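# Insert the peg fully into the block's hole in the box

## Task

Push the peg completely down into the hole of the block that sits on the floor of the open box, so it stays fully seated once the robot lets go.

## Robot and tools

ROBOT. Two 6-joint arms, left_arm and right_arm, each with a two-finger parallel gripper. Their bases sit on mounting plates joined by one metal frame behind them. A 'too close' warning treats each plate and its half of the frame as part of that arm. Calibrated base poses in the scene frame: left_arm at (+0.014, +0.181, +0.187) m, quat_wxyz (+0.999, -0.036, +0.003, -0.023); right_arm at (-0.043, -0.183, +0.187) m, quat_wxyz (+0.999, +0.036, +0.002, -0.015). Each base is tilted slightly, so gravity's up direction in the base frame is (-0.004, -0.072, +0.997) for left and (-0.004, +0.072, +0.997) for right.

FRAMES. Scene frame: origin at table-top height halfway between the nominal bases, +z up, +x forward over the table, +y toward left_arm (arm names do not match image sides). Fixed cameras and the table use the scene frame. Each arm's end_effector_position (m) and end_effector_quat_wxyz, and its wrist camera pose, are in that arm's own base frame and may be off by a few cm, more at long reach. The gripper's fingers point along its +z and open/close along its y; end_effector_position is between the pads, about 1 cm behind the tips.

THE ROW. Every commanded row is one flat list of 14 numbers covering both arms, even if one arm stays still: left waist, shoulder, elbow, wrist pitch, wrist yaw, wrist roll, left opening, then the same seven for right_arm. The six joint numbers are absolute target angles in radians (same scale as Joint positions). Stated ranges: waist -2.618 to 3.054, shoulder 0.000 to 3.142, elbow 0.000 to 3.142, wrist pitch -1.571 to 1.571, wrist yaw -1.571 to 1.571, wrist roll -2.094 to 2.094. True ends may differ by up to 0.059 rad; a target beyond an end by more than 0.059 and further out than the current angle is rejected; otherwise overshooting targets are clipped, sometimes reported as 'joint sent to its limit'. The opening is an absolute command from -1 (closed) to +1 (fully open). To keep an arm or gripper unchanged, resend its current 'Joint targets' and 'Tool commands' values; 0 is a real opening command, not 'no change'.

TOOLS.
execute_actions: actions is a list of actions; each action is a table of up to 15 rows, one per 1/30 s control step (one action = 0.5 s); if fewer rows are given the last is held for the remaining steps. An empty list just reports state. cameras picks which images return (omitted/null/["all"] = all, [] = none; an unknown name invalidates the call).
move: target is one 14-number row or a list of up to 15 rows, all joints moving together so grippers trace curves; no obstacle avoidance. speed (rad/s, 0.01 to 12.57, default 0.5) caps the joint with the longest way to go; one value or one per target. blend (rad) rounds corners at intermediate targets; 0 means stop at each. opening_speed (per second on the -1..+1 scale, at least 0.2) ramps the gripper command. blocking=false returns after about 0.5 s while the motion continues; a new move replaces a running one. Paths last at least 0.5 s; beyond 10 s they stop short. Gripper changes in later list rows happen only once everything is at rest there. Result adds a 'move:' line: done, off_target (resting more than 0.035 rad from target), moving, held, fault, plus limits=held when steps were withheld. Faster moves and targets deeper past contact hit and press harder.
wait: seconds 0 to 10; arms hold their last command, a running move continues.
stop: brakes a running move; needs room to decelerate.
zoom_image: camera (cam_head_left, cam_head_right, cam_left_wrist, cam_right_wrist) and region [x0, y0, x1, y1] in pixels, origin top-left, at most 504 by 504; only cameras in the latest images.
read_manual: section "licences"; returns licence text only.
finished_scene: scene is the current scene's integer number; ends it irreversibly, and the peg must stay inserted without the robot.

CAMERAS. All four images are 672x504. Wrist camera optical frame: +z forward, +x image right, +y image down, possibly off by ~10 mm and ~11 degrees.

RESULTS. Joint positions and Joint velocities give one block per arm in the joint order above, ending with the finger gap in metres (0.093 fully open) and its rate. 'Joint targets' shows the angles currently driven toward; 'Tool commands' shows gripper commands. grip_measured is the gripper motor on the -1..+1 scale, possibly reading up to about 0.02 too open. 'within noise' means an arm is still. Joint torques (N m, positive toward larger angle) include the arm's weight, have offsets and noise, and joints 1-3 wrap at ±28. Action calls also list joint angles at some steps. 'joint command not followed' means the clearance check altered targets. MOTOR HOT appears at 75 °C; at 90 °C that arm folds and idles; at 100 °C it goes limp. Holding loads, reaching far out or pushing against unreachable poses heats motors.

MOTION LIMITS. Each step a joint target may lead its measured angle by at most 0.339 rad (waist, shoulder, elbow) or 2.2 rad (wrist joints). Targets moving the gripper more than 200 mm from where it is are scaled back. Far targets take several actions; finish unfinished motions with a fresh command. Friction and weight may leave joints short; tiny turns may not happen.

GRIPPING. Pads meet at about -0.94; each millimetre of object width adds about 0.0208. For a firm hold on a rigid flat part, command at least 0.24 below the width reading and keep sending that number; release by sending a value well above the width reading. Sending a value far below the width in one step squeezes hard briefly. Grip force is roughly 50 to 65 N per pad.

AVOID. Dropping the peg, releasing it while moving, knocking anything off the table, fast impacts and hard pushes, contact between the arms (including one gripper closing on the other's fingers), and overheating. Loose objects may occasionally be nudged by outside pushes.

Each tool is called after "Emit:" in YAML: its name, and indented under it one key for each argument.

## Session

Emit:
execute_actions:
  actions: []

Scene clock: 0.00 s.
left_arm: end_effector_position=(+0.3904, +0.0034, +0.0750) grip_measured=+1.000 end_effector_quat_wxyz=(+0.533, -0.034, +0.845, +0.014) | right_arm: end_effector_position=(+0.3826, -0.0317, +0.0874) grip_measured=+1.000 end_effector_quat_wxyz=(+0.563, +0.077, +0.822, -0.048)
Joint positions: left_arm=[-0.028 1.554 0.413 0.692 -0.086 -0.054 0.093] | right_arm=[-0.016 1.525 0.358 0.792 0.152 0.068 0.093]
Joint velocities: within noise
Joint torques (N m): no reading
Heat: left arm: 32 °C; right arm: 30 °C.
Joint targets: left_arm=[-0.028 1.547 0.422 0.695 -0.086 -0.054] | right_arm=[-0.016 1.516 0.368 0.802 0.152 0.068]
Tool commands: left_gripper/opening=+1.0 right_gripper/opening=+1.0

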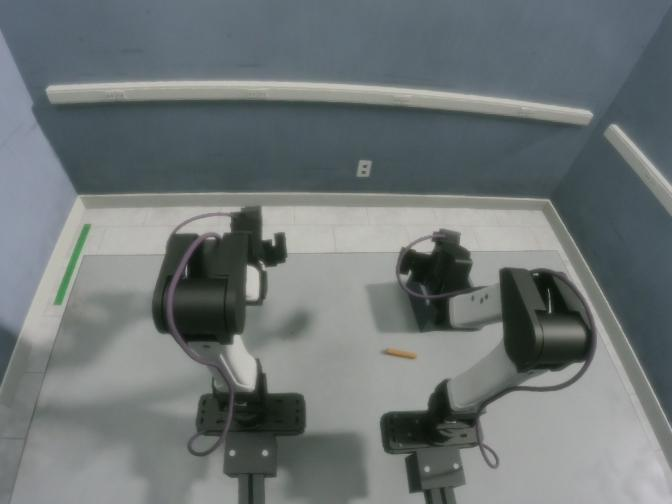

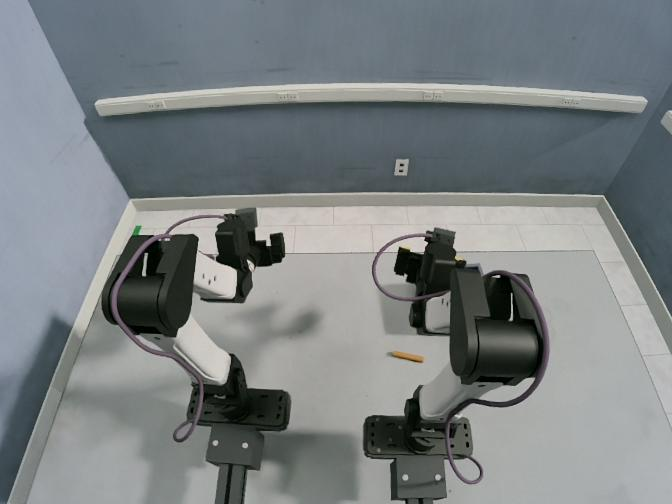

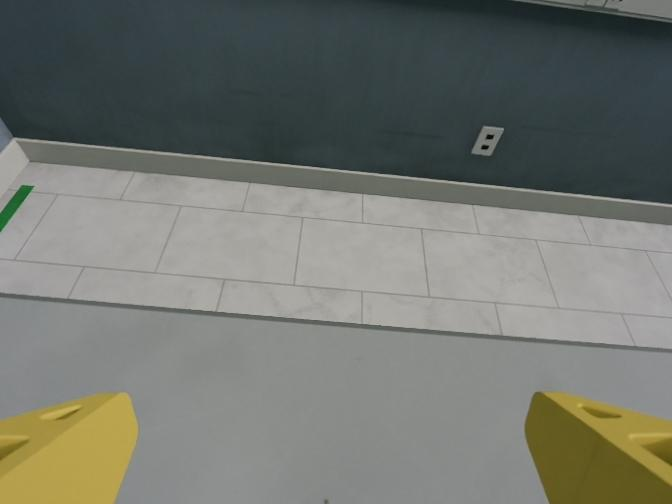

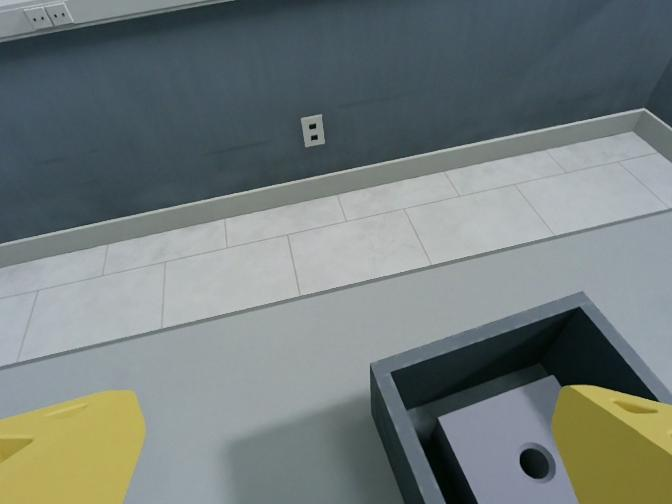

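Emit:
move:
  target: [-0.028,1.547,0.422,0.695,-0.086,-0.054,1,0,1.606,1.064,-1.029,0.072,0,1]
  speed: 1.0

Scene clock: 30.23 s.
left_arm: end_effector_position=(+0.3904, +0.0034, +0.0750) grip_measured=+1.000 end_effector_quat_wxyz=(+0.533, -0.034, +0.845, +0.014) | right_arm: end_effector_position=(+0.2617, -0.0158, +0.0560) grip_measured=+1.000 end_effector_quat_wxyz=(-0.006, +0.010, +0.999, -0.040)
Joint positions: left_arm=[-0.028 1.554 0.413 0.692 -0.086 -0.054 0.093] | right_arm=[-0.008 1.592 1.03 -1.022 0.081 0.012 0.093]
Joint velocities: within noise
Joint torques (N m): left_arm=[-0.01 -4.63 5.87 2.19 -0.01 -0.05] | right_arm=[1.26 -4.64 10.13 0.07 -0.04 -0.08]
Heat: left arm: 33 °C; right arm: 32 °C.
Joint targets: left_arm=[-0.028 1.547 0.422 0.695 -0.086 -0.054] | right_arm=[0.000 1.606 1.064 -1.029 0.072 0.000]
move: done

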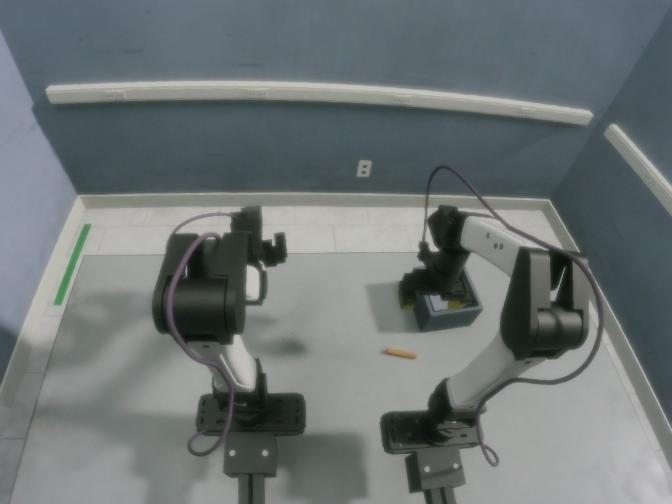

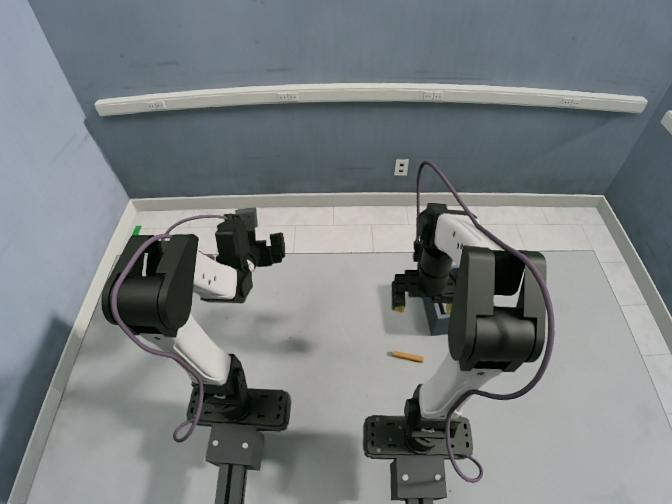

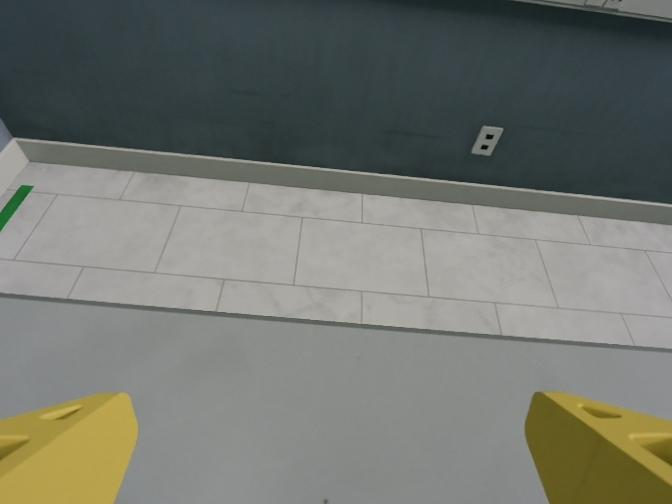

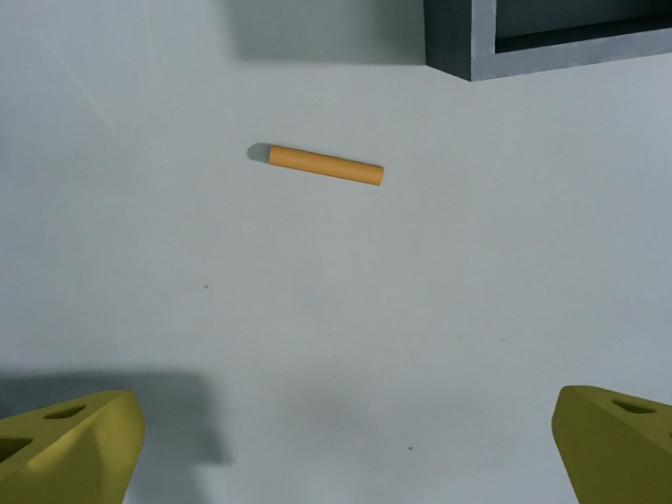

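Emit:
move:
  target: [-0.028,1.547,0.422,0.695,-0.086,-0.054,1,-0.2,1.606,0.9,-1.19,0.072,0,1]
  speed: 1.0

Emit:
zoom_image:
  camera: "cam_head_right"
  region: [370, 220, 510, 380]

Emit:
zoom_image:
  camera: "cam_head_left"
  region: [370, 240, 510, 380]

Scene clock: 72.20 s.
left_arm: end_effector_position=(+0.3904, +0.0034, +0.0750) grip_measured=+1.000 end_effector_quat_wxyz=(+0.533, -0.034, +0.845, +0.014) | right_arm: end_effector_position=(+0.1771, -0.0480, +0.0364) grip_measured=+1.000 end_effector_quat_wxyz=(-0.152, +0.095, +0.984, -0.024)
Joint positions: left_arm=[-0.028 1.554 0.413 0.692 -0.086 -0.054 0.093] | right_arm=[-0.194 1.598 0.908 -1.179 0.077 0.01 0.093]
Joint velocities: within noise
Joint torques (N m): left_arm=[-0.01 -4.57 5.96 2.2 0 -0.05] | right_arm=[-0.06 -4.49 5.07 -0.58 0.01 -0.04]
Heat: left arm: 33 °C; right arm: 34 °C.
Joint targets: left_arm=[-0.028 1.547 0.422 0.695 -0.086 -0.054] | right_arm=[-0.200 1.606 0.900 -1.190 0.072 0.000]
move: done

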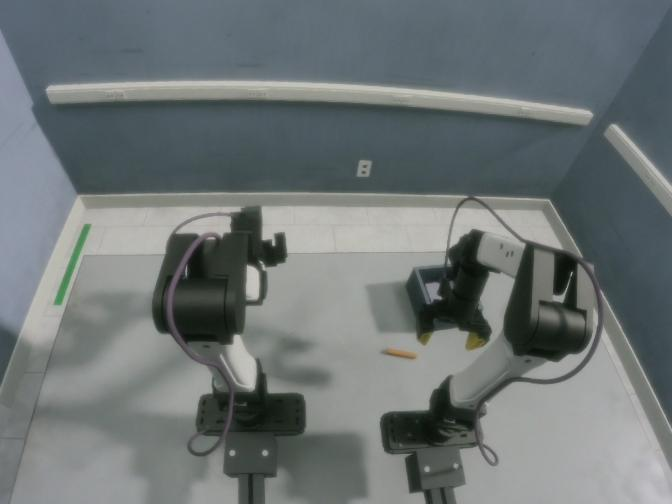

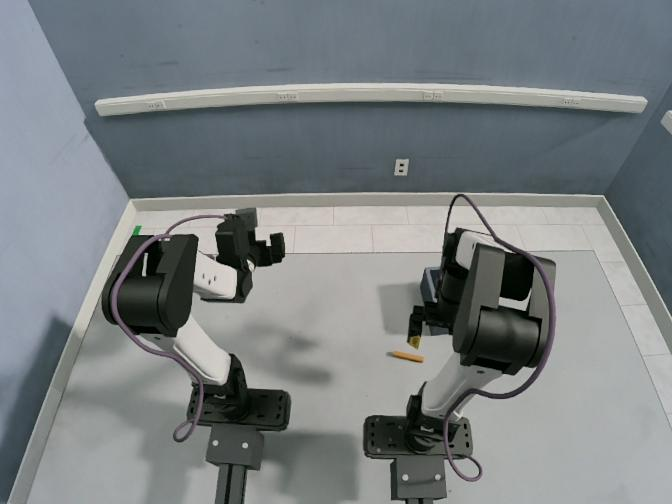

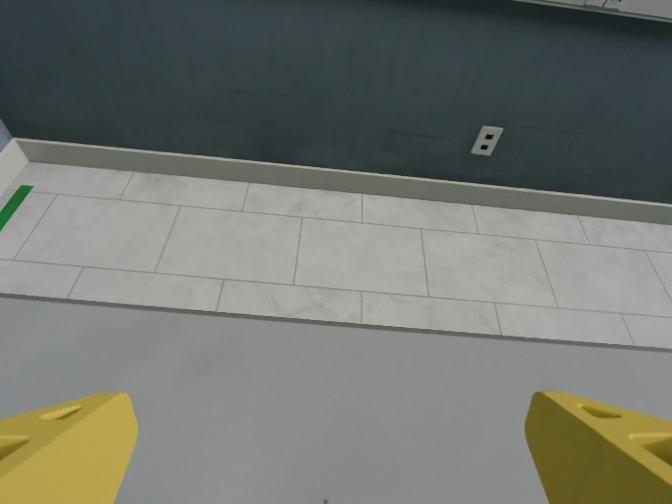

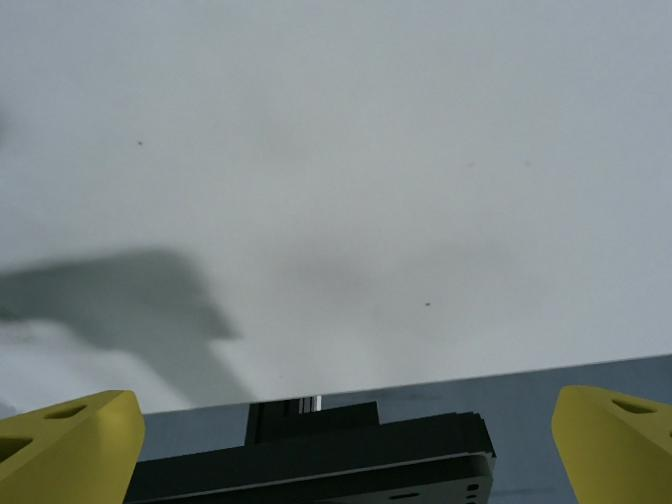

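Scaled by 3.150.

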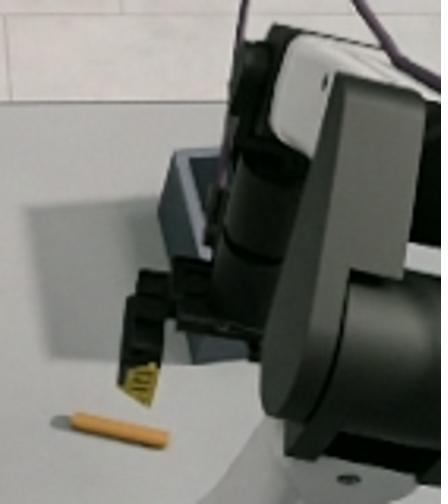

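Scaled by 3.600.

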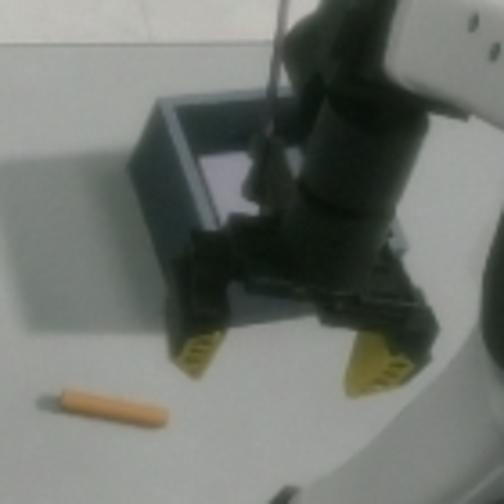

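Emit:
move:
  target: [-0.028,1.547,0.422,0.695,-0.086,-0.054,1,-0.2,2.08,1.913,-1.404,0.072,-0.2,1]
  speed: 1.0
  cameras: ["cam_right_wrist","cam_head_left"]

Emit:
zoom_image:
  camera: "cam_head_left"
  region: [370, 240, 510, 380]

Scene clock: 79.53 s.
left_arm: end_effector_position=(+0.3904, +0.0034, +0.0750) grip_measured=+1.000 end_effector_quat_wxyz=(+0.533, -0.034, +0.845, +0.014) | right_arm: end_effector_position=(+0.3846, -0.0887, +0.1180) grip_measured=+1.000 end_effector_quat_wxyz=(-0.012, +0.003, +0.999, -0.037)
Joint positions: left_arm=[-0.028 1.554 0.413 0.692 -0.086 -0.054 0.093] | right_arm=[-0.194 2.064 1.879 -1.395 0.077 -0.188 0.093]
Joint velocities: within noise
Joint torques (N m): left_arm=[-0.06 -4.63 5.91 2.18 -0.01 -0.06] | right_arm=[0.24 -8.87 10.55 0.05 -0.01 -0.08]
Heat: left arm: 33 °C; right arm: 34 °C.
Joint targets: left_arm=[-0.028 1.547 0.422 0.695 -0.086 -0.054] | right_arm=[-0.200 2.080 1.913 -1.404 0.072 -0.200]
move: done
Images, in order (width x height): cam_head_left 672x504, cam_right_wrist 672x504.

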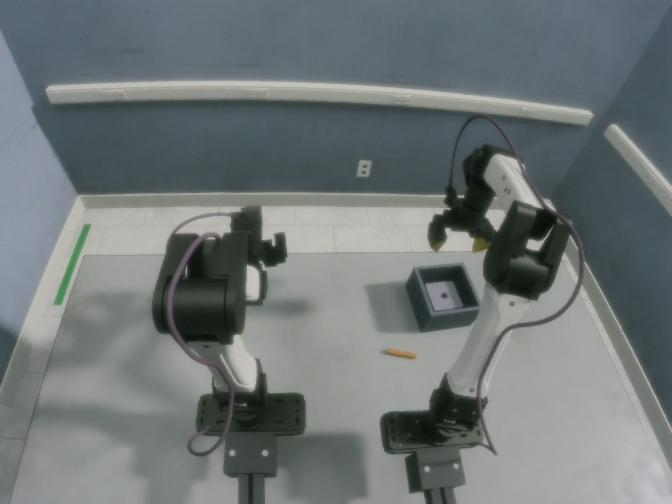

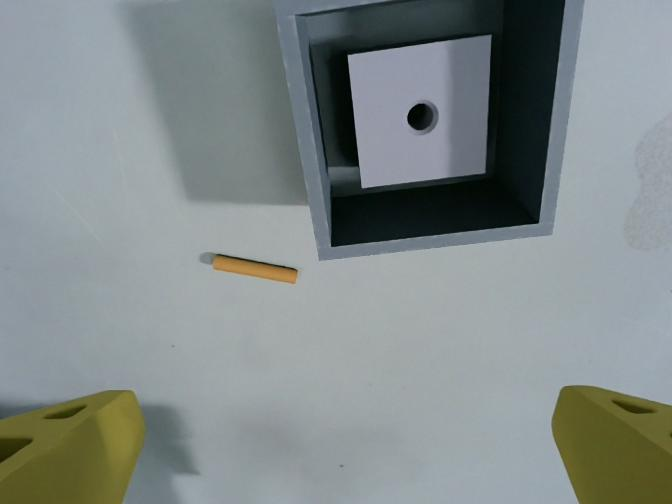

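Scaled by 3.600.

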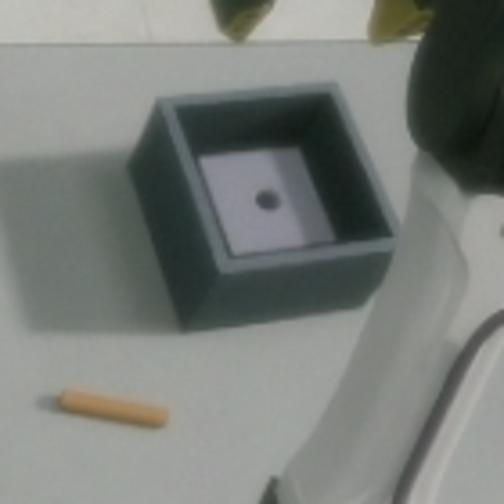

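Emit:
zoom_image:
  camera: "cam_right_wrist"
  region: [340, 30, 500, 190]

Emit:
zoom_image:
  camera: "cam_right_wrist"
  region: [190, 220, 320, 310]

Scaled by 3.150.

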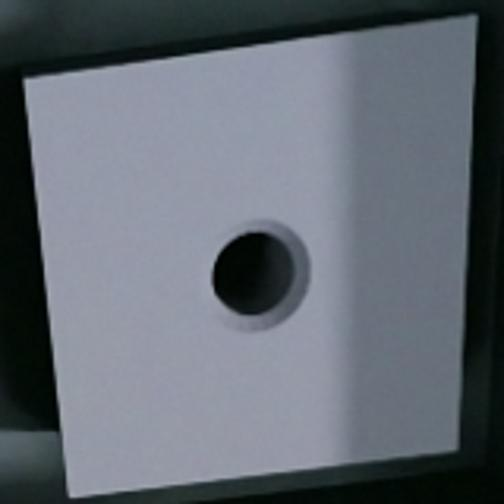

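Scaled by 3.877.

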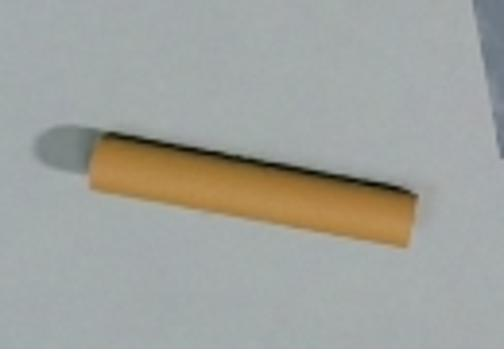

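Emit:
move:
  target: [-0.028,1.547,0.422,0.695,-0.086,-0.054,1,0.261,2.102,0.939,-0.576,0.385,-1.143,0]
  speed: 1.0

Scene clock: 147.43 s.
left_arm: end_effector_position=(+0.3904, +0.0034, +0.0750) grip_measured=+1.000 end_effector_quat_wxyz=(+0.533, -0.034, +0.845, +0.014) | right_arm: end_effector_position=(+0.2755, +0.0079, -0.0841) grip_measured=+0.002 end_effector_quat_wxyz=(-0.154, -0.638, +0.742, -0.136)
Joint positions: left_arm=[-0.028 1.554 0.413 0.692 -0.086 -0.054 0.093] | right_arm=[0.257 2.094 0.945 -0.589 0.38 -1.13 0.045]
Joint velocities: within noise
Joint torques (N m): left_arm=[-0.03 -4.62 5.9 2.21 0 -0.07] | right_arm=[0.95 -7.38 3.67 -0.04 0.22 -0.06]
Heat: left arm: 35 °C; right arm: 39 °C.
Joint targets: left_arm=[-0.028 1.547 0.422 0.695 -0.086 -0.054] | right_arm=[0.261 2.102 0.939 -0.576 0.385 -1.143]
move: done

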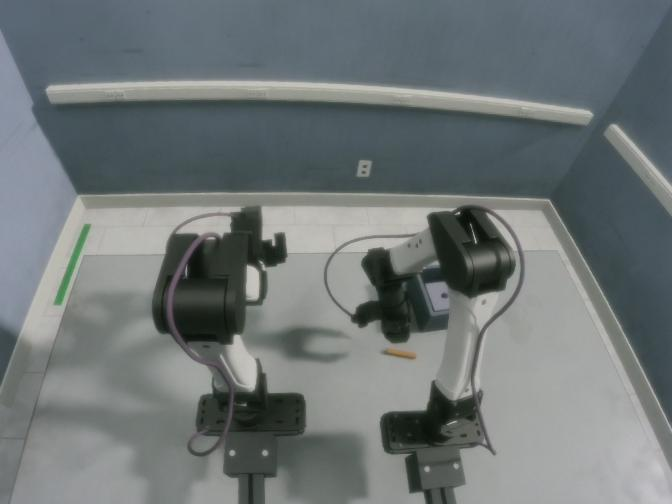

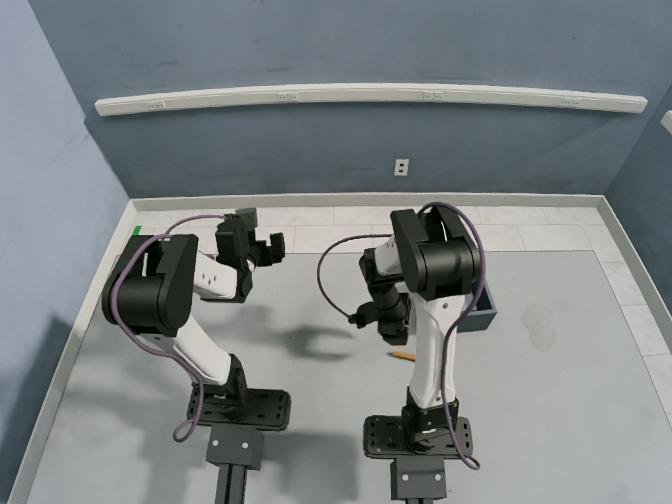

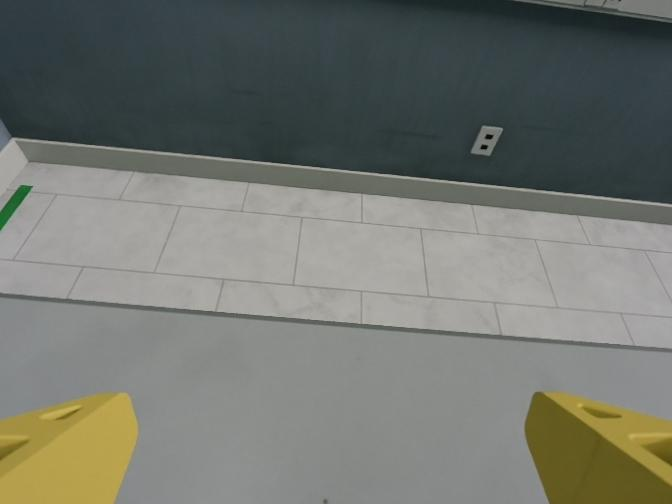

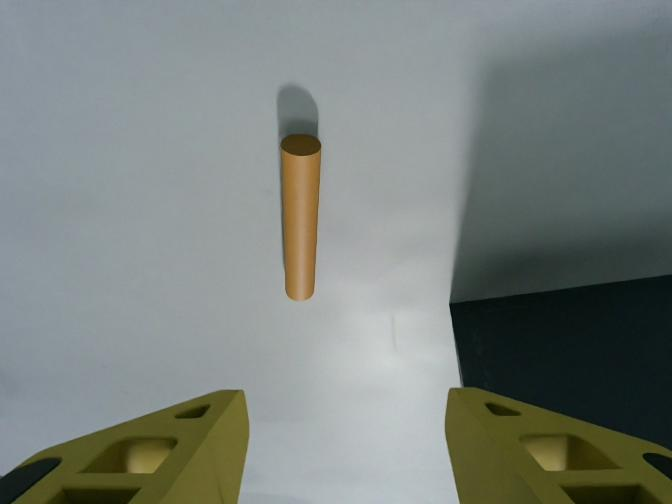

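Emit:
move:
  target: [-0.028,1.547,0.422,0.695,-0.086,-0.054,1,0.260,2.265,0.873,-0.347,0.385,-1.143,0]
  speed: 0.6
  cameras: ["cam_right_wrist"]

Scene clock: 164.83 s.
left_arm: end_effector_position=(+0.3904, +0.0034, +0.0750) grip_measured=+1.000 end_effector_quat_wxyz=(+0.533, -0.034, +0.845, +0.014) | right_arm: end_effector_position=(+0.2623, +0.0042, -0.1381) grip_measured=+0.002 end_effector_quat_wxyz=(-0.154, -0.638, +0.742, -0.136)
Joint positions: left_arm=[-0.028 1.554 0.413 0.692 -0.086 -0.054 0.093] | right_arm=[0.257 2.256 0.879 -0.361 0.381 -1.131 0.045]
Joint velocities: within noise
Joint torques (N m): left_arm=[0.02 -4.57 5.93 2.2 -0.01 -0.05] | right_arm=[0.98 -7.46 2.4 -0.01 0.21 -0.06]
Heat: left arm: 35 °C; right arm: 36 °C.
Joint targets: left_arm=[-0.028 1.547 0.422 0.695 -0.086 -0.054] | right_arm=[0.260 2.265 0.873 -0.347 0.385 -1.143]
move: done
Images, in order (width x height): cam_right_wrist 672x504.

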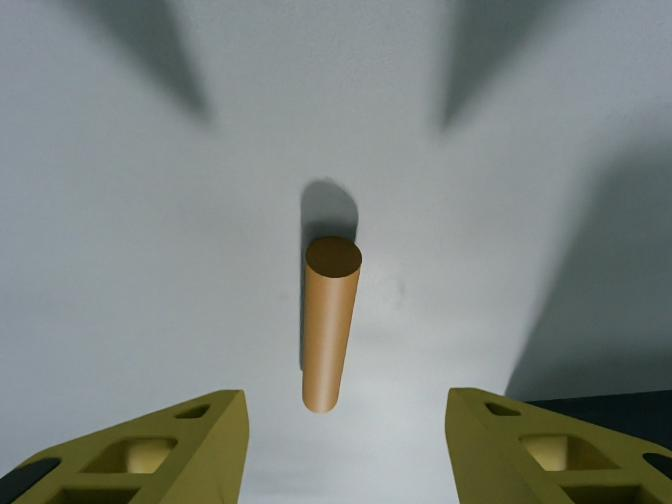

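Emit:
move:
  target: [-0.028,1.547,0.422,0.695,-0.086,-0.054,1,0.257,2.381,0.884,-0.24,0.385,-1.068,0]
  speed: 0.4
  cameras: ["cam_right_wrist","cam_head_left"]

Emit:
zoom_image:
  camera: "cam_head_left"
  region: [340, 270, 480, 410]

Scene clock: 176.07 s.
left_arm: end_effector_position=(+0.3904, +0.0034, +0.0750) grip_measured=+1.000 end_effector_quat_wxyz=(+0.533, -0.034, +0.845, +0.014) | right_arm: end_effector_position=(+0.2564, +0.0025, -0.1686) grip_measured=+0.002 end_effector_quat_wxyz=(-0.154, -0.619, +0.757, -0.139)
Joint positions: left_arm=[-0.028 1.554 0.413 0.692 -0.086 -0.054 0.093] | right_arm=[0.257 2.37 0.879 -0.254 0.382 -1.08 0.045]
Joint velocities: within noise
Joint torques (N m): left_arm=[-0.01 -4.59 5.89 2.2 -0.01 -0.04] | right_arm=[0.75 -7.38 2.95 -0.03 0.2 0.18]
Heat: left arm: 35 °C; right arm: 35 °C.
Joint targets: left_arm=[-0.028 1.547 0.422 0.695 -0.086 -0.054] | right_arm=[0.257 2.381 0.884 -0.240 0.385 -1.068]
move: done
Images, in order (width x height): cam_head_left 672x504, cam_right_wrist 672x504.

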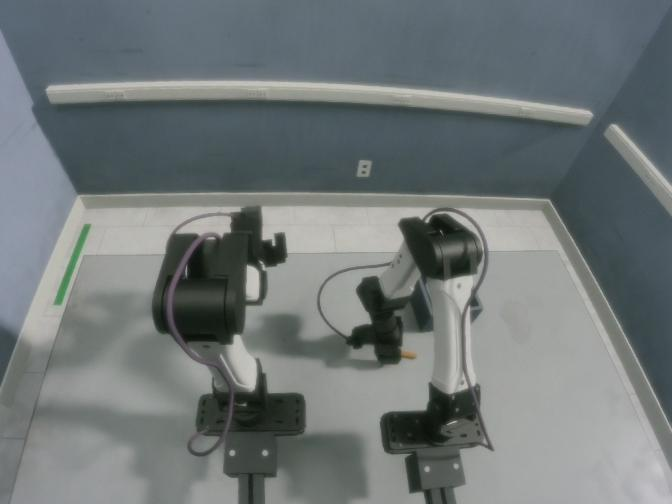

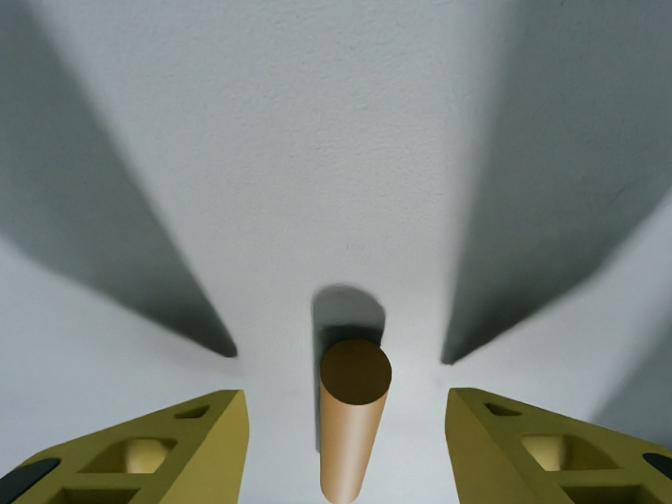

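Scaled by 3.600.

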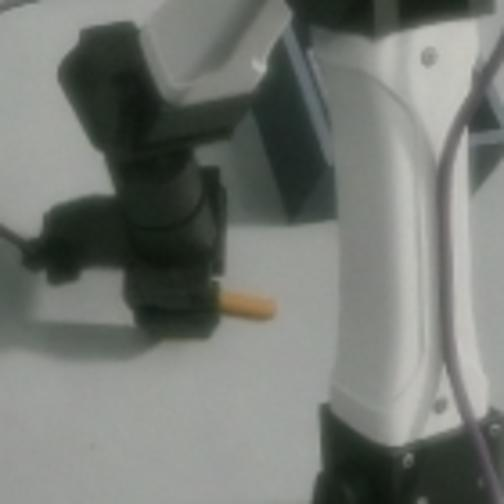

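Emit:
move:
  target:
    - [-0.028,1.547,0.422,0.695,-0.086,-0.054,1,0.280,2.381,0.884,-0.24,0.385,-1.0,0]
    - [-0.028,1.547,0.422,0.695,-0.086,-0.054,1,0.280,2.381,0.884,-0.24,0.385,-1.0,-0.95]
  speed: 0.4
  opening_speed: 0.8
  cameras: ["cam_right_wrist"]

Scene clock: 187.00 s.
left_arm: end_effector_position=(+0.3904, +0.0034, +0.0750) grip_measured=+1.000 end_effector_quat_wxyz=(+0.533, -0.034, +0.845, +0.014) | right_arm: end_effector_position=(+0.2566, +0.0065, -0.1686) grip_measured=-0.807 end_effector_quat_wxyz=(-0.148, -0.599, +0.773, -0.146)
Joint positions: left_arm=[-0.028 1.554 0.413 0.692 -0.086 -0.054 0.093] | right_arm=[0.272 2.37 0.879 -0.253 0.382 -1.012 0.006]
Joint velocities: left_arm=[within noise] | right_arm=[-0.002 -0.051 -0.017 -0.051 -0.022 -0.007 -0.001]
Joint torques (N m): left_arm=[0.02 -4.56 5.87 2.2 -0.01 -0.04] | right_arm=[1.39 -7.32 2.93 -0.02 0.2 0.18]
Heat: left arm: 35 °C; right arm: 34 °C.
Joint targets: left_arm=[-0.028 1.547 0.422 0.695 -0.086 -0.054] | right_arm=[0.280 2.381 0.884 -0.240 0.385 -1.000]
move: done
Images, in order (width x height): cam_right_wrist 672x504.

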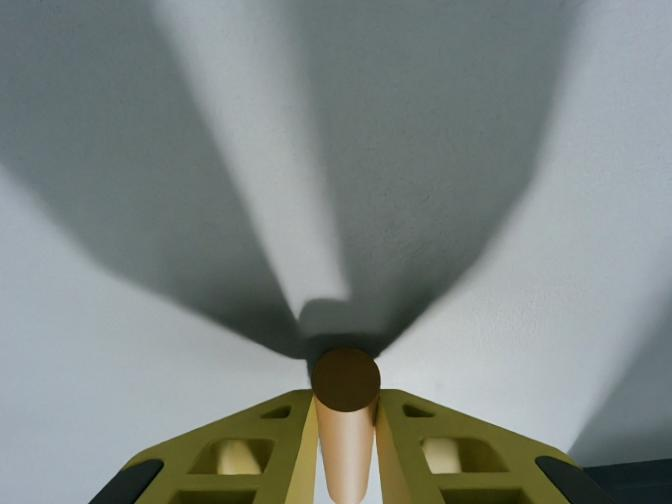

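Emit:
move:
  target:
    - [-0.028,1.547,0.422,0.695,-0.086,-0.054,1,0.280,2.102,0.939,-0.576,0.385,-1.0,-0.95]
    - [-0.028,1.547,0.422,0.695,-0.086,-0.054,1,-0.2,1.75,0.75,0.6,0.1,-0.3,-0.95]
    - [-0.028,1.547,0.422,0.695,-0.086,-0.054,1,-0.369,2.1,0.62,1.12,0,-0.069,-0.95]
  speed: 0.8
  blend: 0.1

Scene clock: 213.03 s.
left_arm: end_effector_position=(+0.3904, +0.0034, +0.0750) grip_measured=+1.000 end_effector_quat_wxyz=(+0.533, -0.034, +0.845, +0.014) | right_arm: end_effector_position=(+0.4318, -0.1670, +0.0176) grip_measured=-0.823 end_effector_quat_wxyz=(+0.549, +0.119, +0.817, -0.131)
Joint positions: left_arm=[-0.028 1.554 0.413 0.692 -0.086 -0.054 0.093] | right_arm=[-0.364 2.091 0.627 1.093 0.013 -0.083 0.006]
Joint velocities: within noise
Joint torques (N m): left_arm=[-0.05 -4.63 5.9 2.2 0 -0.05] | right_arm=[0.21 -7.66 3.64 2.19 -0.1 0.22]
Heat: left arm: 36 °C; right arm: 35 °C.
Joint targets: left_arm=[-0.028 1.547 0.422 0.695 -0.086 -0.054] | right_arm=[-0.369 2.100 0.620 1.120 0.000 -0.069]
move: done

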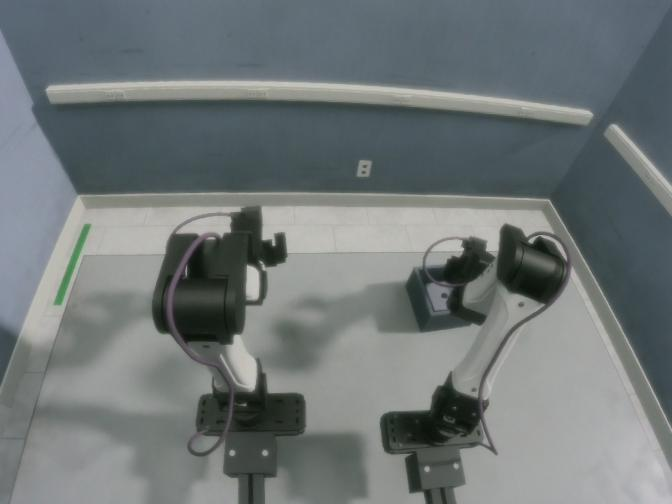

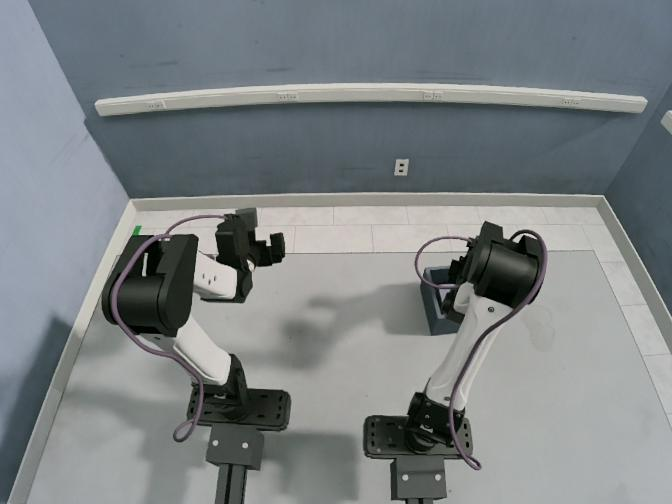

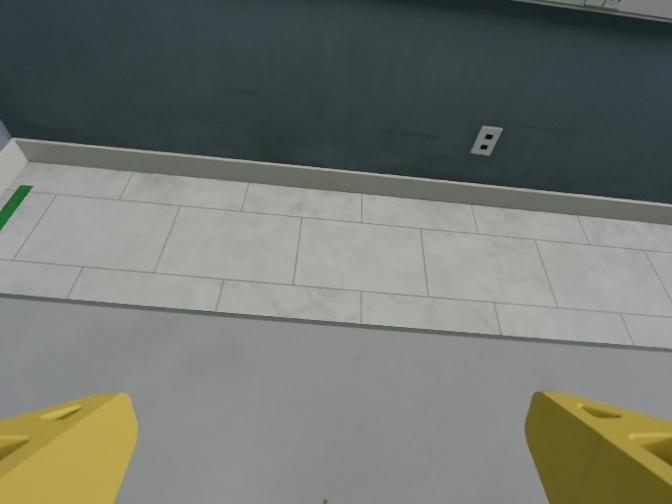

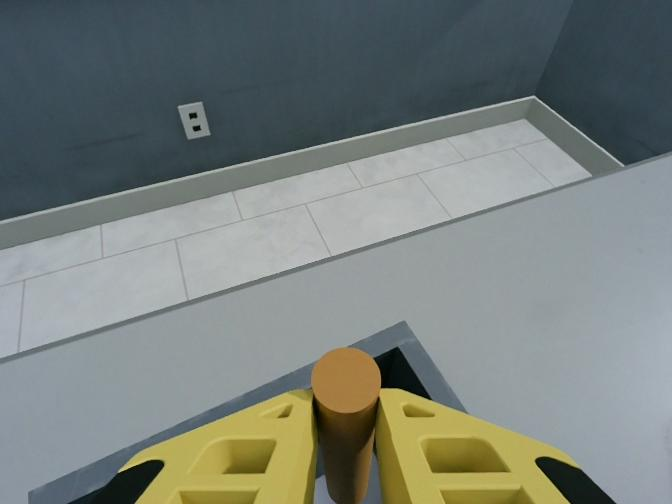

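Emit:
zoom_image:
  camera: "cam_head_left"
  region: [400, 230, 500, 330]

Emit:
zoom_image:
  camera: "cam_head_right"
  region: [410, 240, 510, 340]

Scaled by 5.040.

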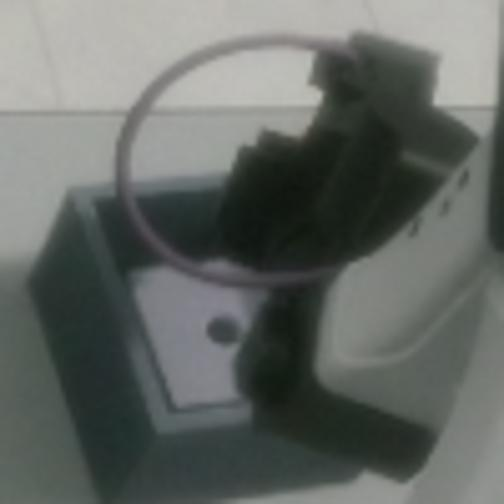

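Scaled by 5.040.

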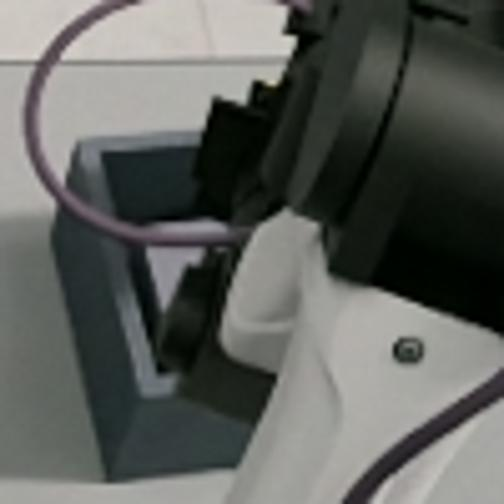

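Emit:
move:
  target: [-0.95,1.35,0.35,0.55,-0.05,0,1,-0.369,2.1,0.62,1.12,0,-0.069,-0.95]
  speed: 0.8
  cameras: ["cam_left_wrist","cam_head_left"]

Scene clock: 225.87 s.
left_arm: end_effector_position=(+0.2209, -0.2916, +0.0893) grip_measured=+1.000 end_effector_quat_wxyz=(+0.479, +0.371, +0.764, -0.224) | right_arm: end_effector_position=(+0.4319, -0.1669, +0.0178) grip_measured=-0.823 end_effector_quat_wxyz=(+0.550, +0.119, +0.816, -0.130)
Joint positions: left_arm=[-0.946 1.372 0.36 0.554 -0.051 -0.01 0.093] | right_arm=[-0.364 2.091 0.627 1.094 0.013 -0.083 0.006]
Joint velocities: within noise
Joint torques (N m): left_arm=[-0.1 -4.62 5.19 2.17 0.01 0.04] | right_arm=[0.21 -7.61 3.59 2.21 -0.12 0.22]
Heat: left arm: 36 °C; right arm: 35 °C.
Joint targets: left_arm=[-0.950 1.350 0.350 0.550 -0.050 0.000] | right_arm=[-0.369 2.100 0.620 1.120 0.000 -0.069]
move: done
Images, in order (width x height): cam_head_left 672x504, cam_left_wrist 672x504.

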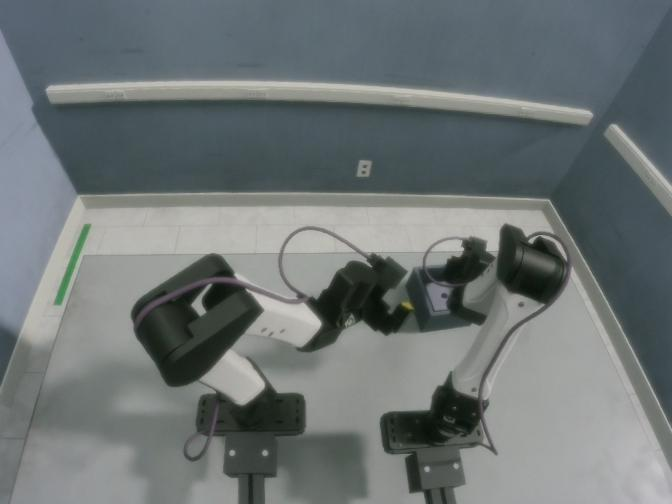

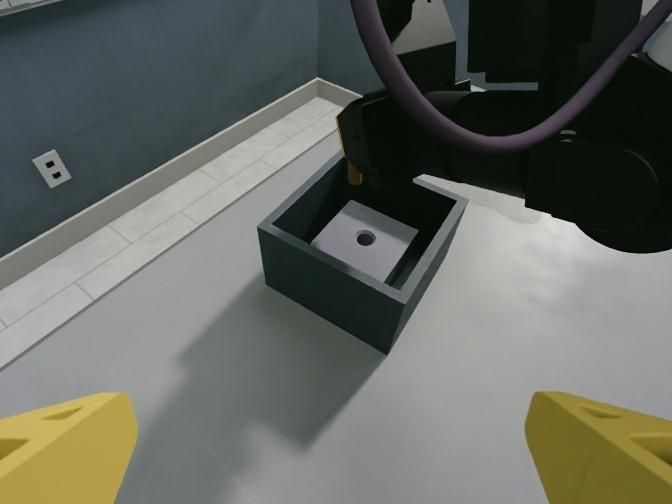

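Emit:
zoom_image:
  camera: "cam_left_wrist"
  region: [300, 110, 440, 250]

Scaled by 3.600.

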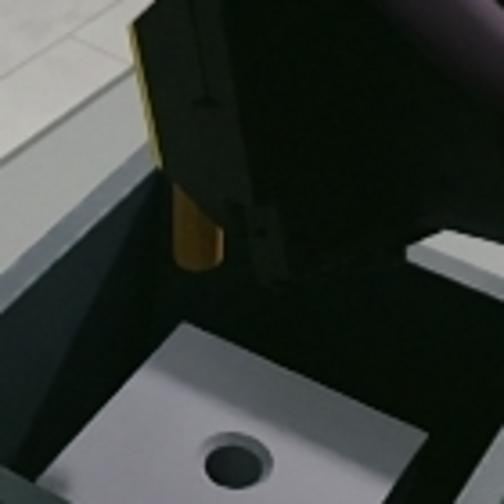

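Emit:
move:
  target: [-0.95,1.35,0.35,0.55,-0.05,0,1,-0.385,2.418,0.574,1.533,0,-0.069,-0.95]
  speed: 0.5
  cameras: ["cam_left_wrist"]

Emit:
zoom_image:
  camera: "cam_left_wrist"
  region: [300, 130, 440, 270]

Scene clock: 258.70 s.
left_arm: end_effector_position=(+0.2209, -0.2916, +0.0891) grip_measured=+1.000 end_effector_quat_wxyz=(+0.479, +0.371, +0.764, -0.223) | right_arm: end_effector_position=(+0.4148, -0.1650, -0.0327) grip_measured=-0.823 end_effector_quat_wxyz=(+0.569, +0.121, +0.802, -0.136)
Joint positions: left_arm=[-0.946 1.372 0.36 0.553 -0.051 -0.009 0.093] | right_arm=[-0.376 2.377 0.59 1.465 0.008 -0.082 0.006]
Joint velocities: within noise
Joint torques (N m): left_arm=[-0.13 -4.59 5.16 2.17 0.01 0.05] | right_arm=[-0.12 -5.03 0.73 2.65 -0.07 0.19]
Heat: left arm: 35 °C; right arm: 36 °C.
Joint targets: left_arm=[-0.950 1.350 0.350 0.550 -0.050 0.000] | right_arm=[-0.385 2.418 0.574 1.533 0.000 -0.069]
move: off_target (right_arm); right_arm: the wrist pitch is farthest, 0.068 rad from its target
Images, in order (width x height): cam_left_wrist 672x504.

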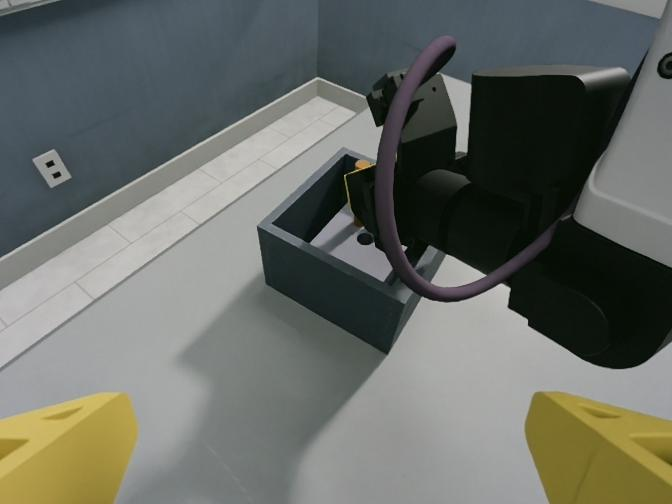

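Scaled by 3.600.

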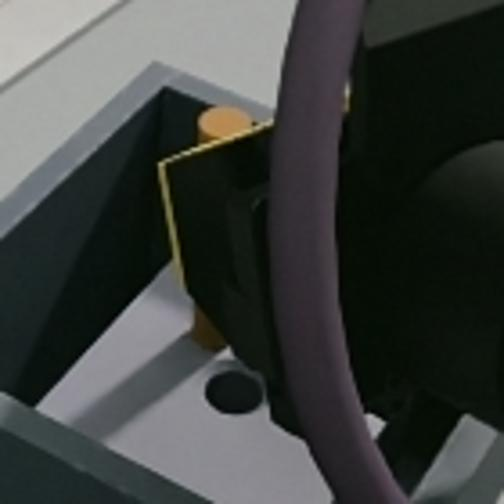

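Emit:
move:
  target: [-0.95,1.35,0.35,0.55,-0.05,0,1,-0.395,2.395,0.54,1.52,0,-0.069,-0.95]
  speed: 0.3
  cameras: ["cam_left_wrist"]

Emit:
zoom_image:
  camera: "cam_left_wrist"
  region: [300, 130, 440, 270]

Scene clock: 279.63 s.
left_arm: end_effector_position=(+0.2208, -0.2915, +0.0890) grip_measured=+1.000 end_effector_quat_wxyz=(+0.478, +0.371, +0.764, -0.223) | right_arm: end_effector_position=(+0.4088, -0.1647, -0.0357) grip_measured=-0.823 end_effector_quat_wxyz=(+0.563, +0.123, +0.806, -0.132)
Joint positions: left_arm=[-0.946 1.372 0.36 0.553 -0.051 -0.009 0.093] | right_arm=[-0.384 2.375 0.571 1.468 -0.002 -0.079 0.006]
Joint velocities: within noise
Joint torques (N m): left_arm=[-0.17 -4.56 5.2 2.15 0.01 0.04] | right_arm=[-0.34 -6.78 -0.84 2.49 0.03 0.17]
Heat: left arm: 35 °C; right arm: 35 °C.
Joint targets: left_arm=[-0.950 1.350 0.350 0.550 -0.050 0.000] | right_arm=[-0.395 2.395 0.540 1.520 0.000 -0.069]
move: off_target (right_arm); right_arm: the wrist pitch is farthest, 0.052 rad from its target
Images, in order (width x height): cam_left_wrist 672x504.

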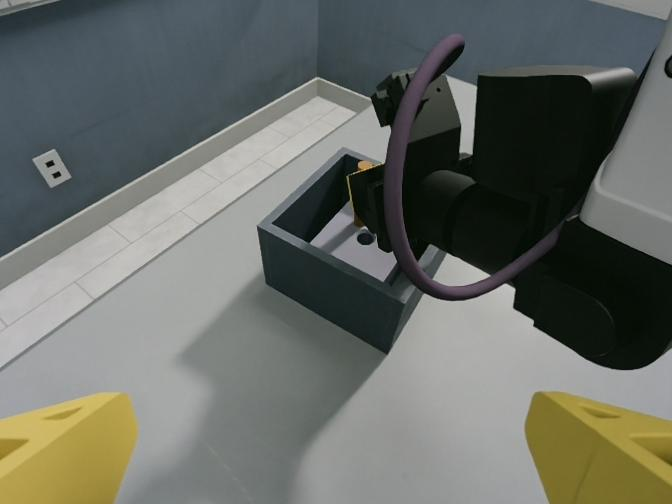

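Scaled by 3.600.

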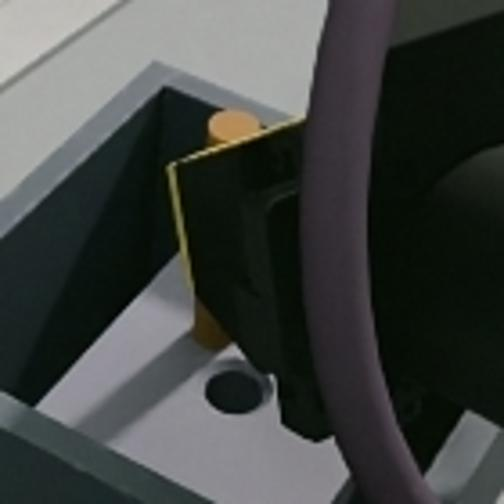

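Emit:
move:
  target: [-0.95,1.35,0.35,0.55,-0.05,0,1,-0.378,2.25,0.45,1.448,0,-0.069,-0.95]
  speed: 0.3
  cameras: ["cam_left_wrist"]

Emit:
zoom_image:
  camera: "cam_left_wrist"
  region: [300, 130, 440, 270]

Scene clock: 289.03 s.
left_arm: end_effector_position=(+0.2208, -0.2915, +0.0890) grip_measured=+1.000 end_effector_quat_wxyz=(+0.478, +0.371, +0.764, -0.223) | right_arm: end_effector_position=(+0.3826, -0.1543, -0.0332) grip_measured=-0.824 end_effector_quat_wxyz=(+0.540, +0.126, +0.822, -0.126)
Joint positions: left_arm=[-0.946 1.372 0.36 0.553 -0.051 -0.009 0.093] | right_arm=[-0.384 2.29 0.459 1.438 -0.002 -0.079 0.006]
Joint velocities: within noise
Joint torques (N m): left_arm=[-0.14 -4.59 5.18 2.16 0 0.03] | right_arm=[1.1 -11.3 1.03 2.01 0.03 0.16]
Heat: left arm: 35 °C; right arm: 36 °C.
Joint targets: left_arm=[-0.950 1.350 0.350 0.550 -0.050 0.000] | right_arm=[-0.378 2.250 0.450 1.448 0.000 -0.069]
move: off_target (right_arm); right_arm: the shoulder is farthest, 0.040 rad from its target
Images, in order (width x height): cam_left_wrist 672x504.

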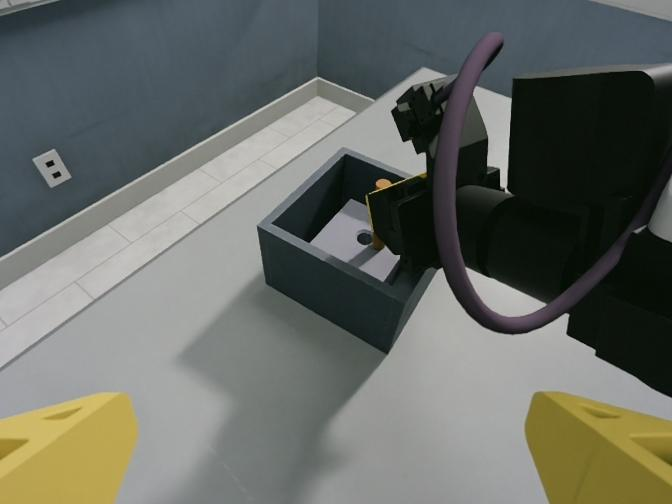

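Scaled by 3.600.

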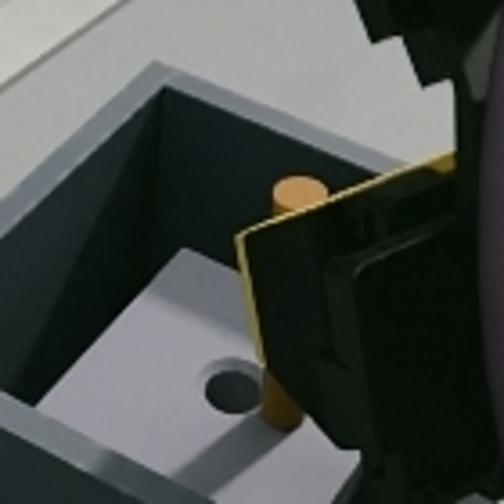

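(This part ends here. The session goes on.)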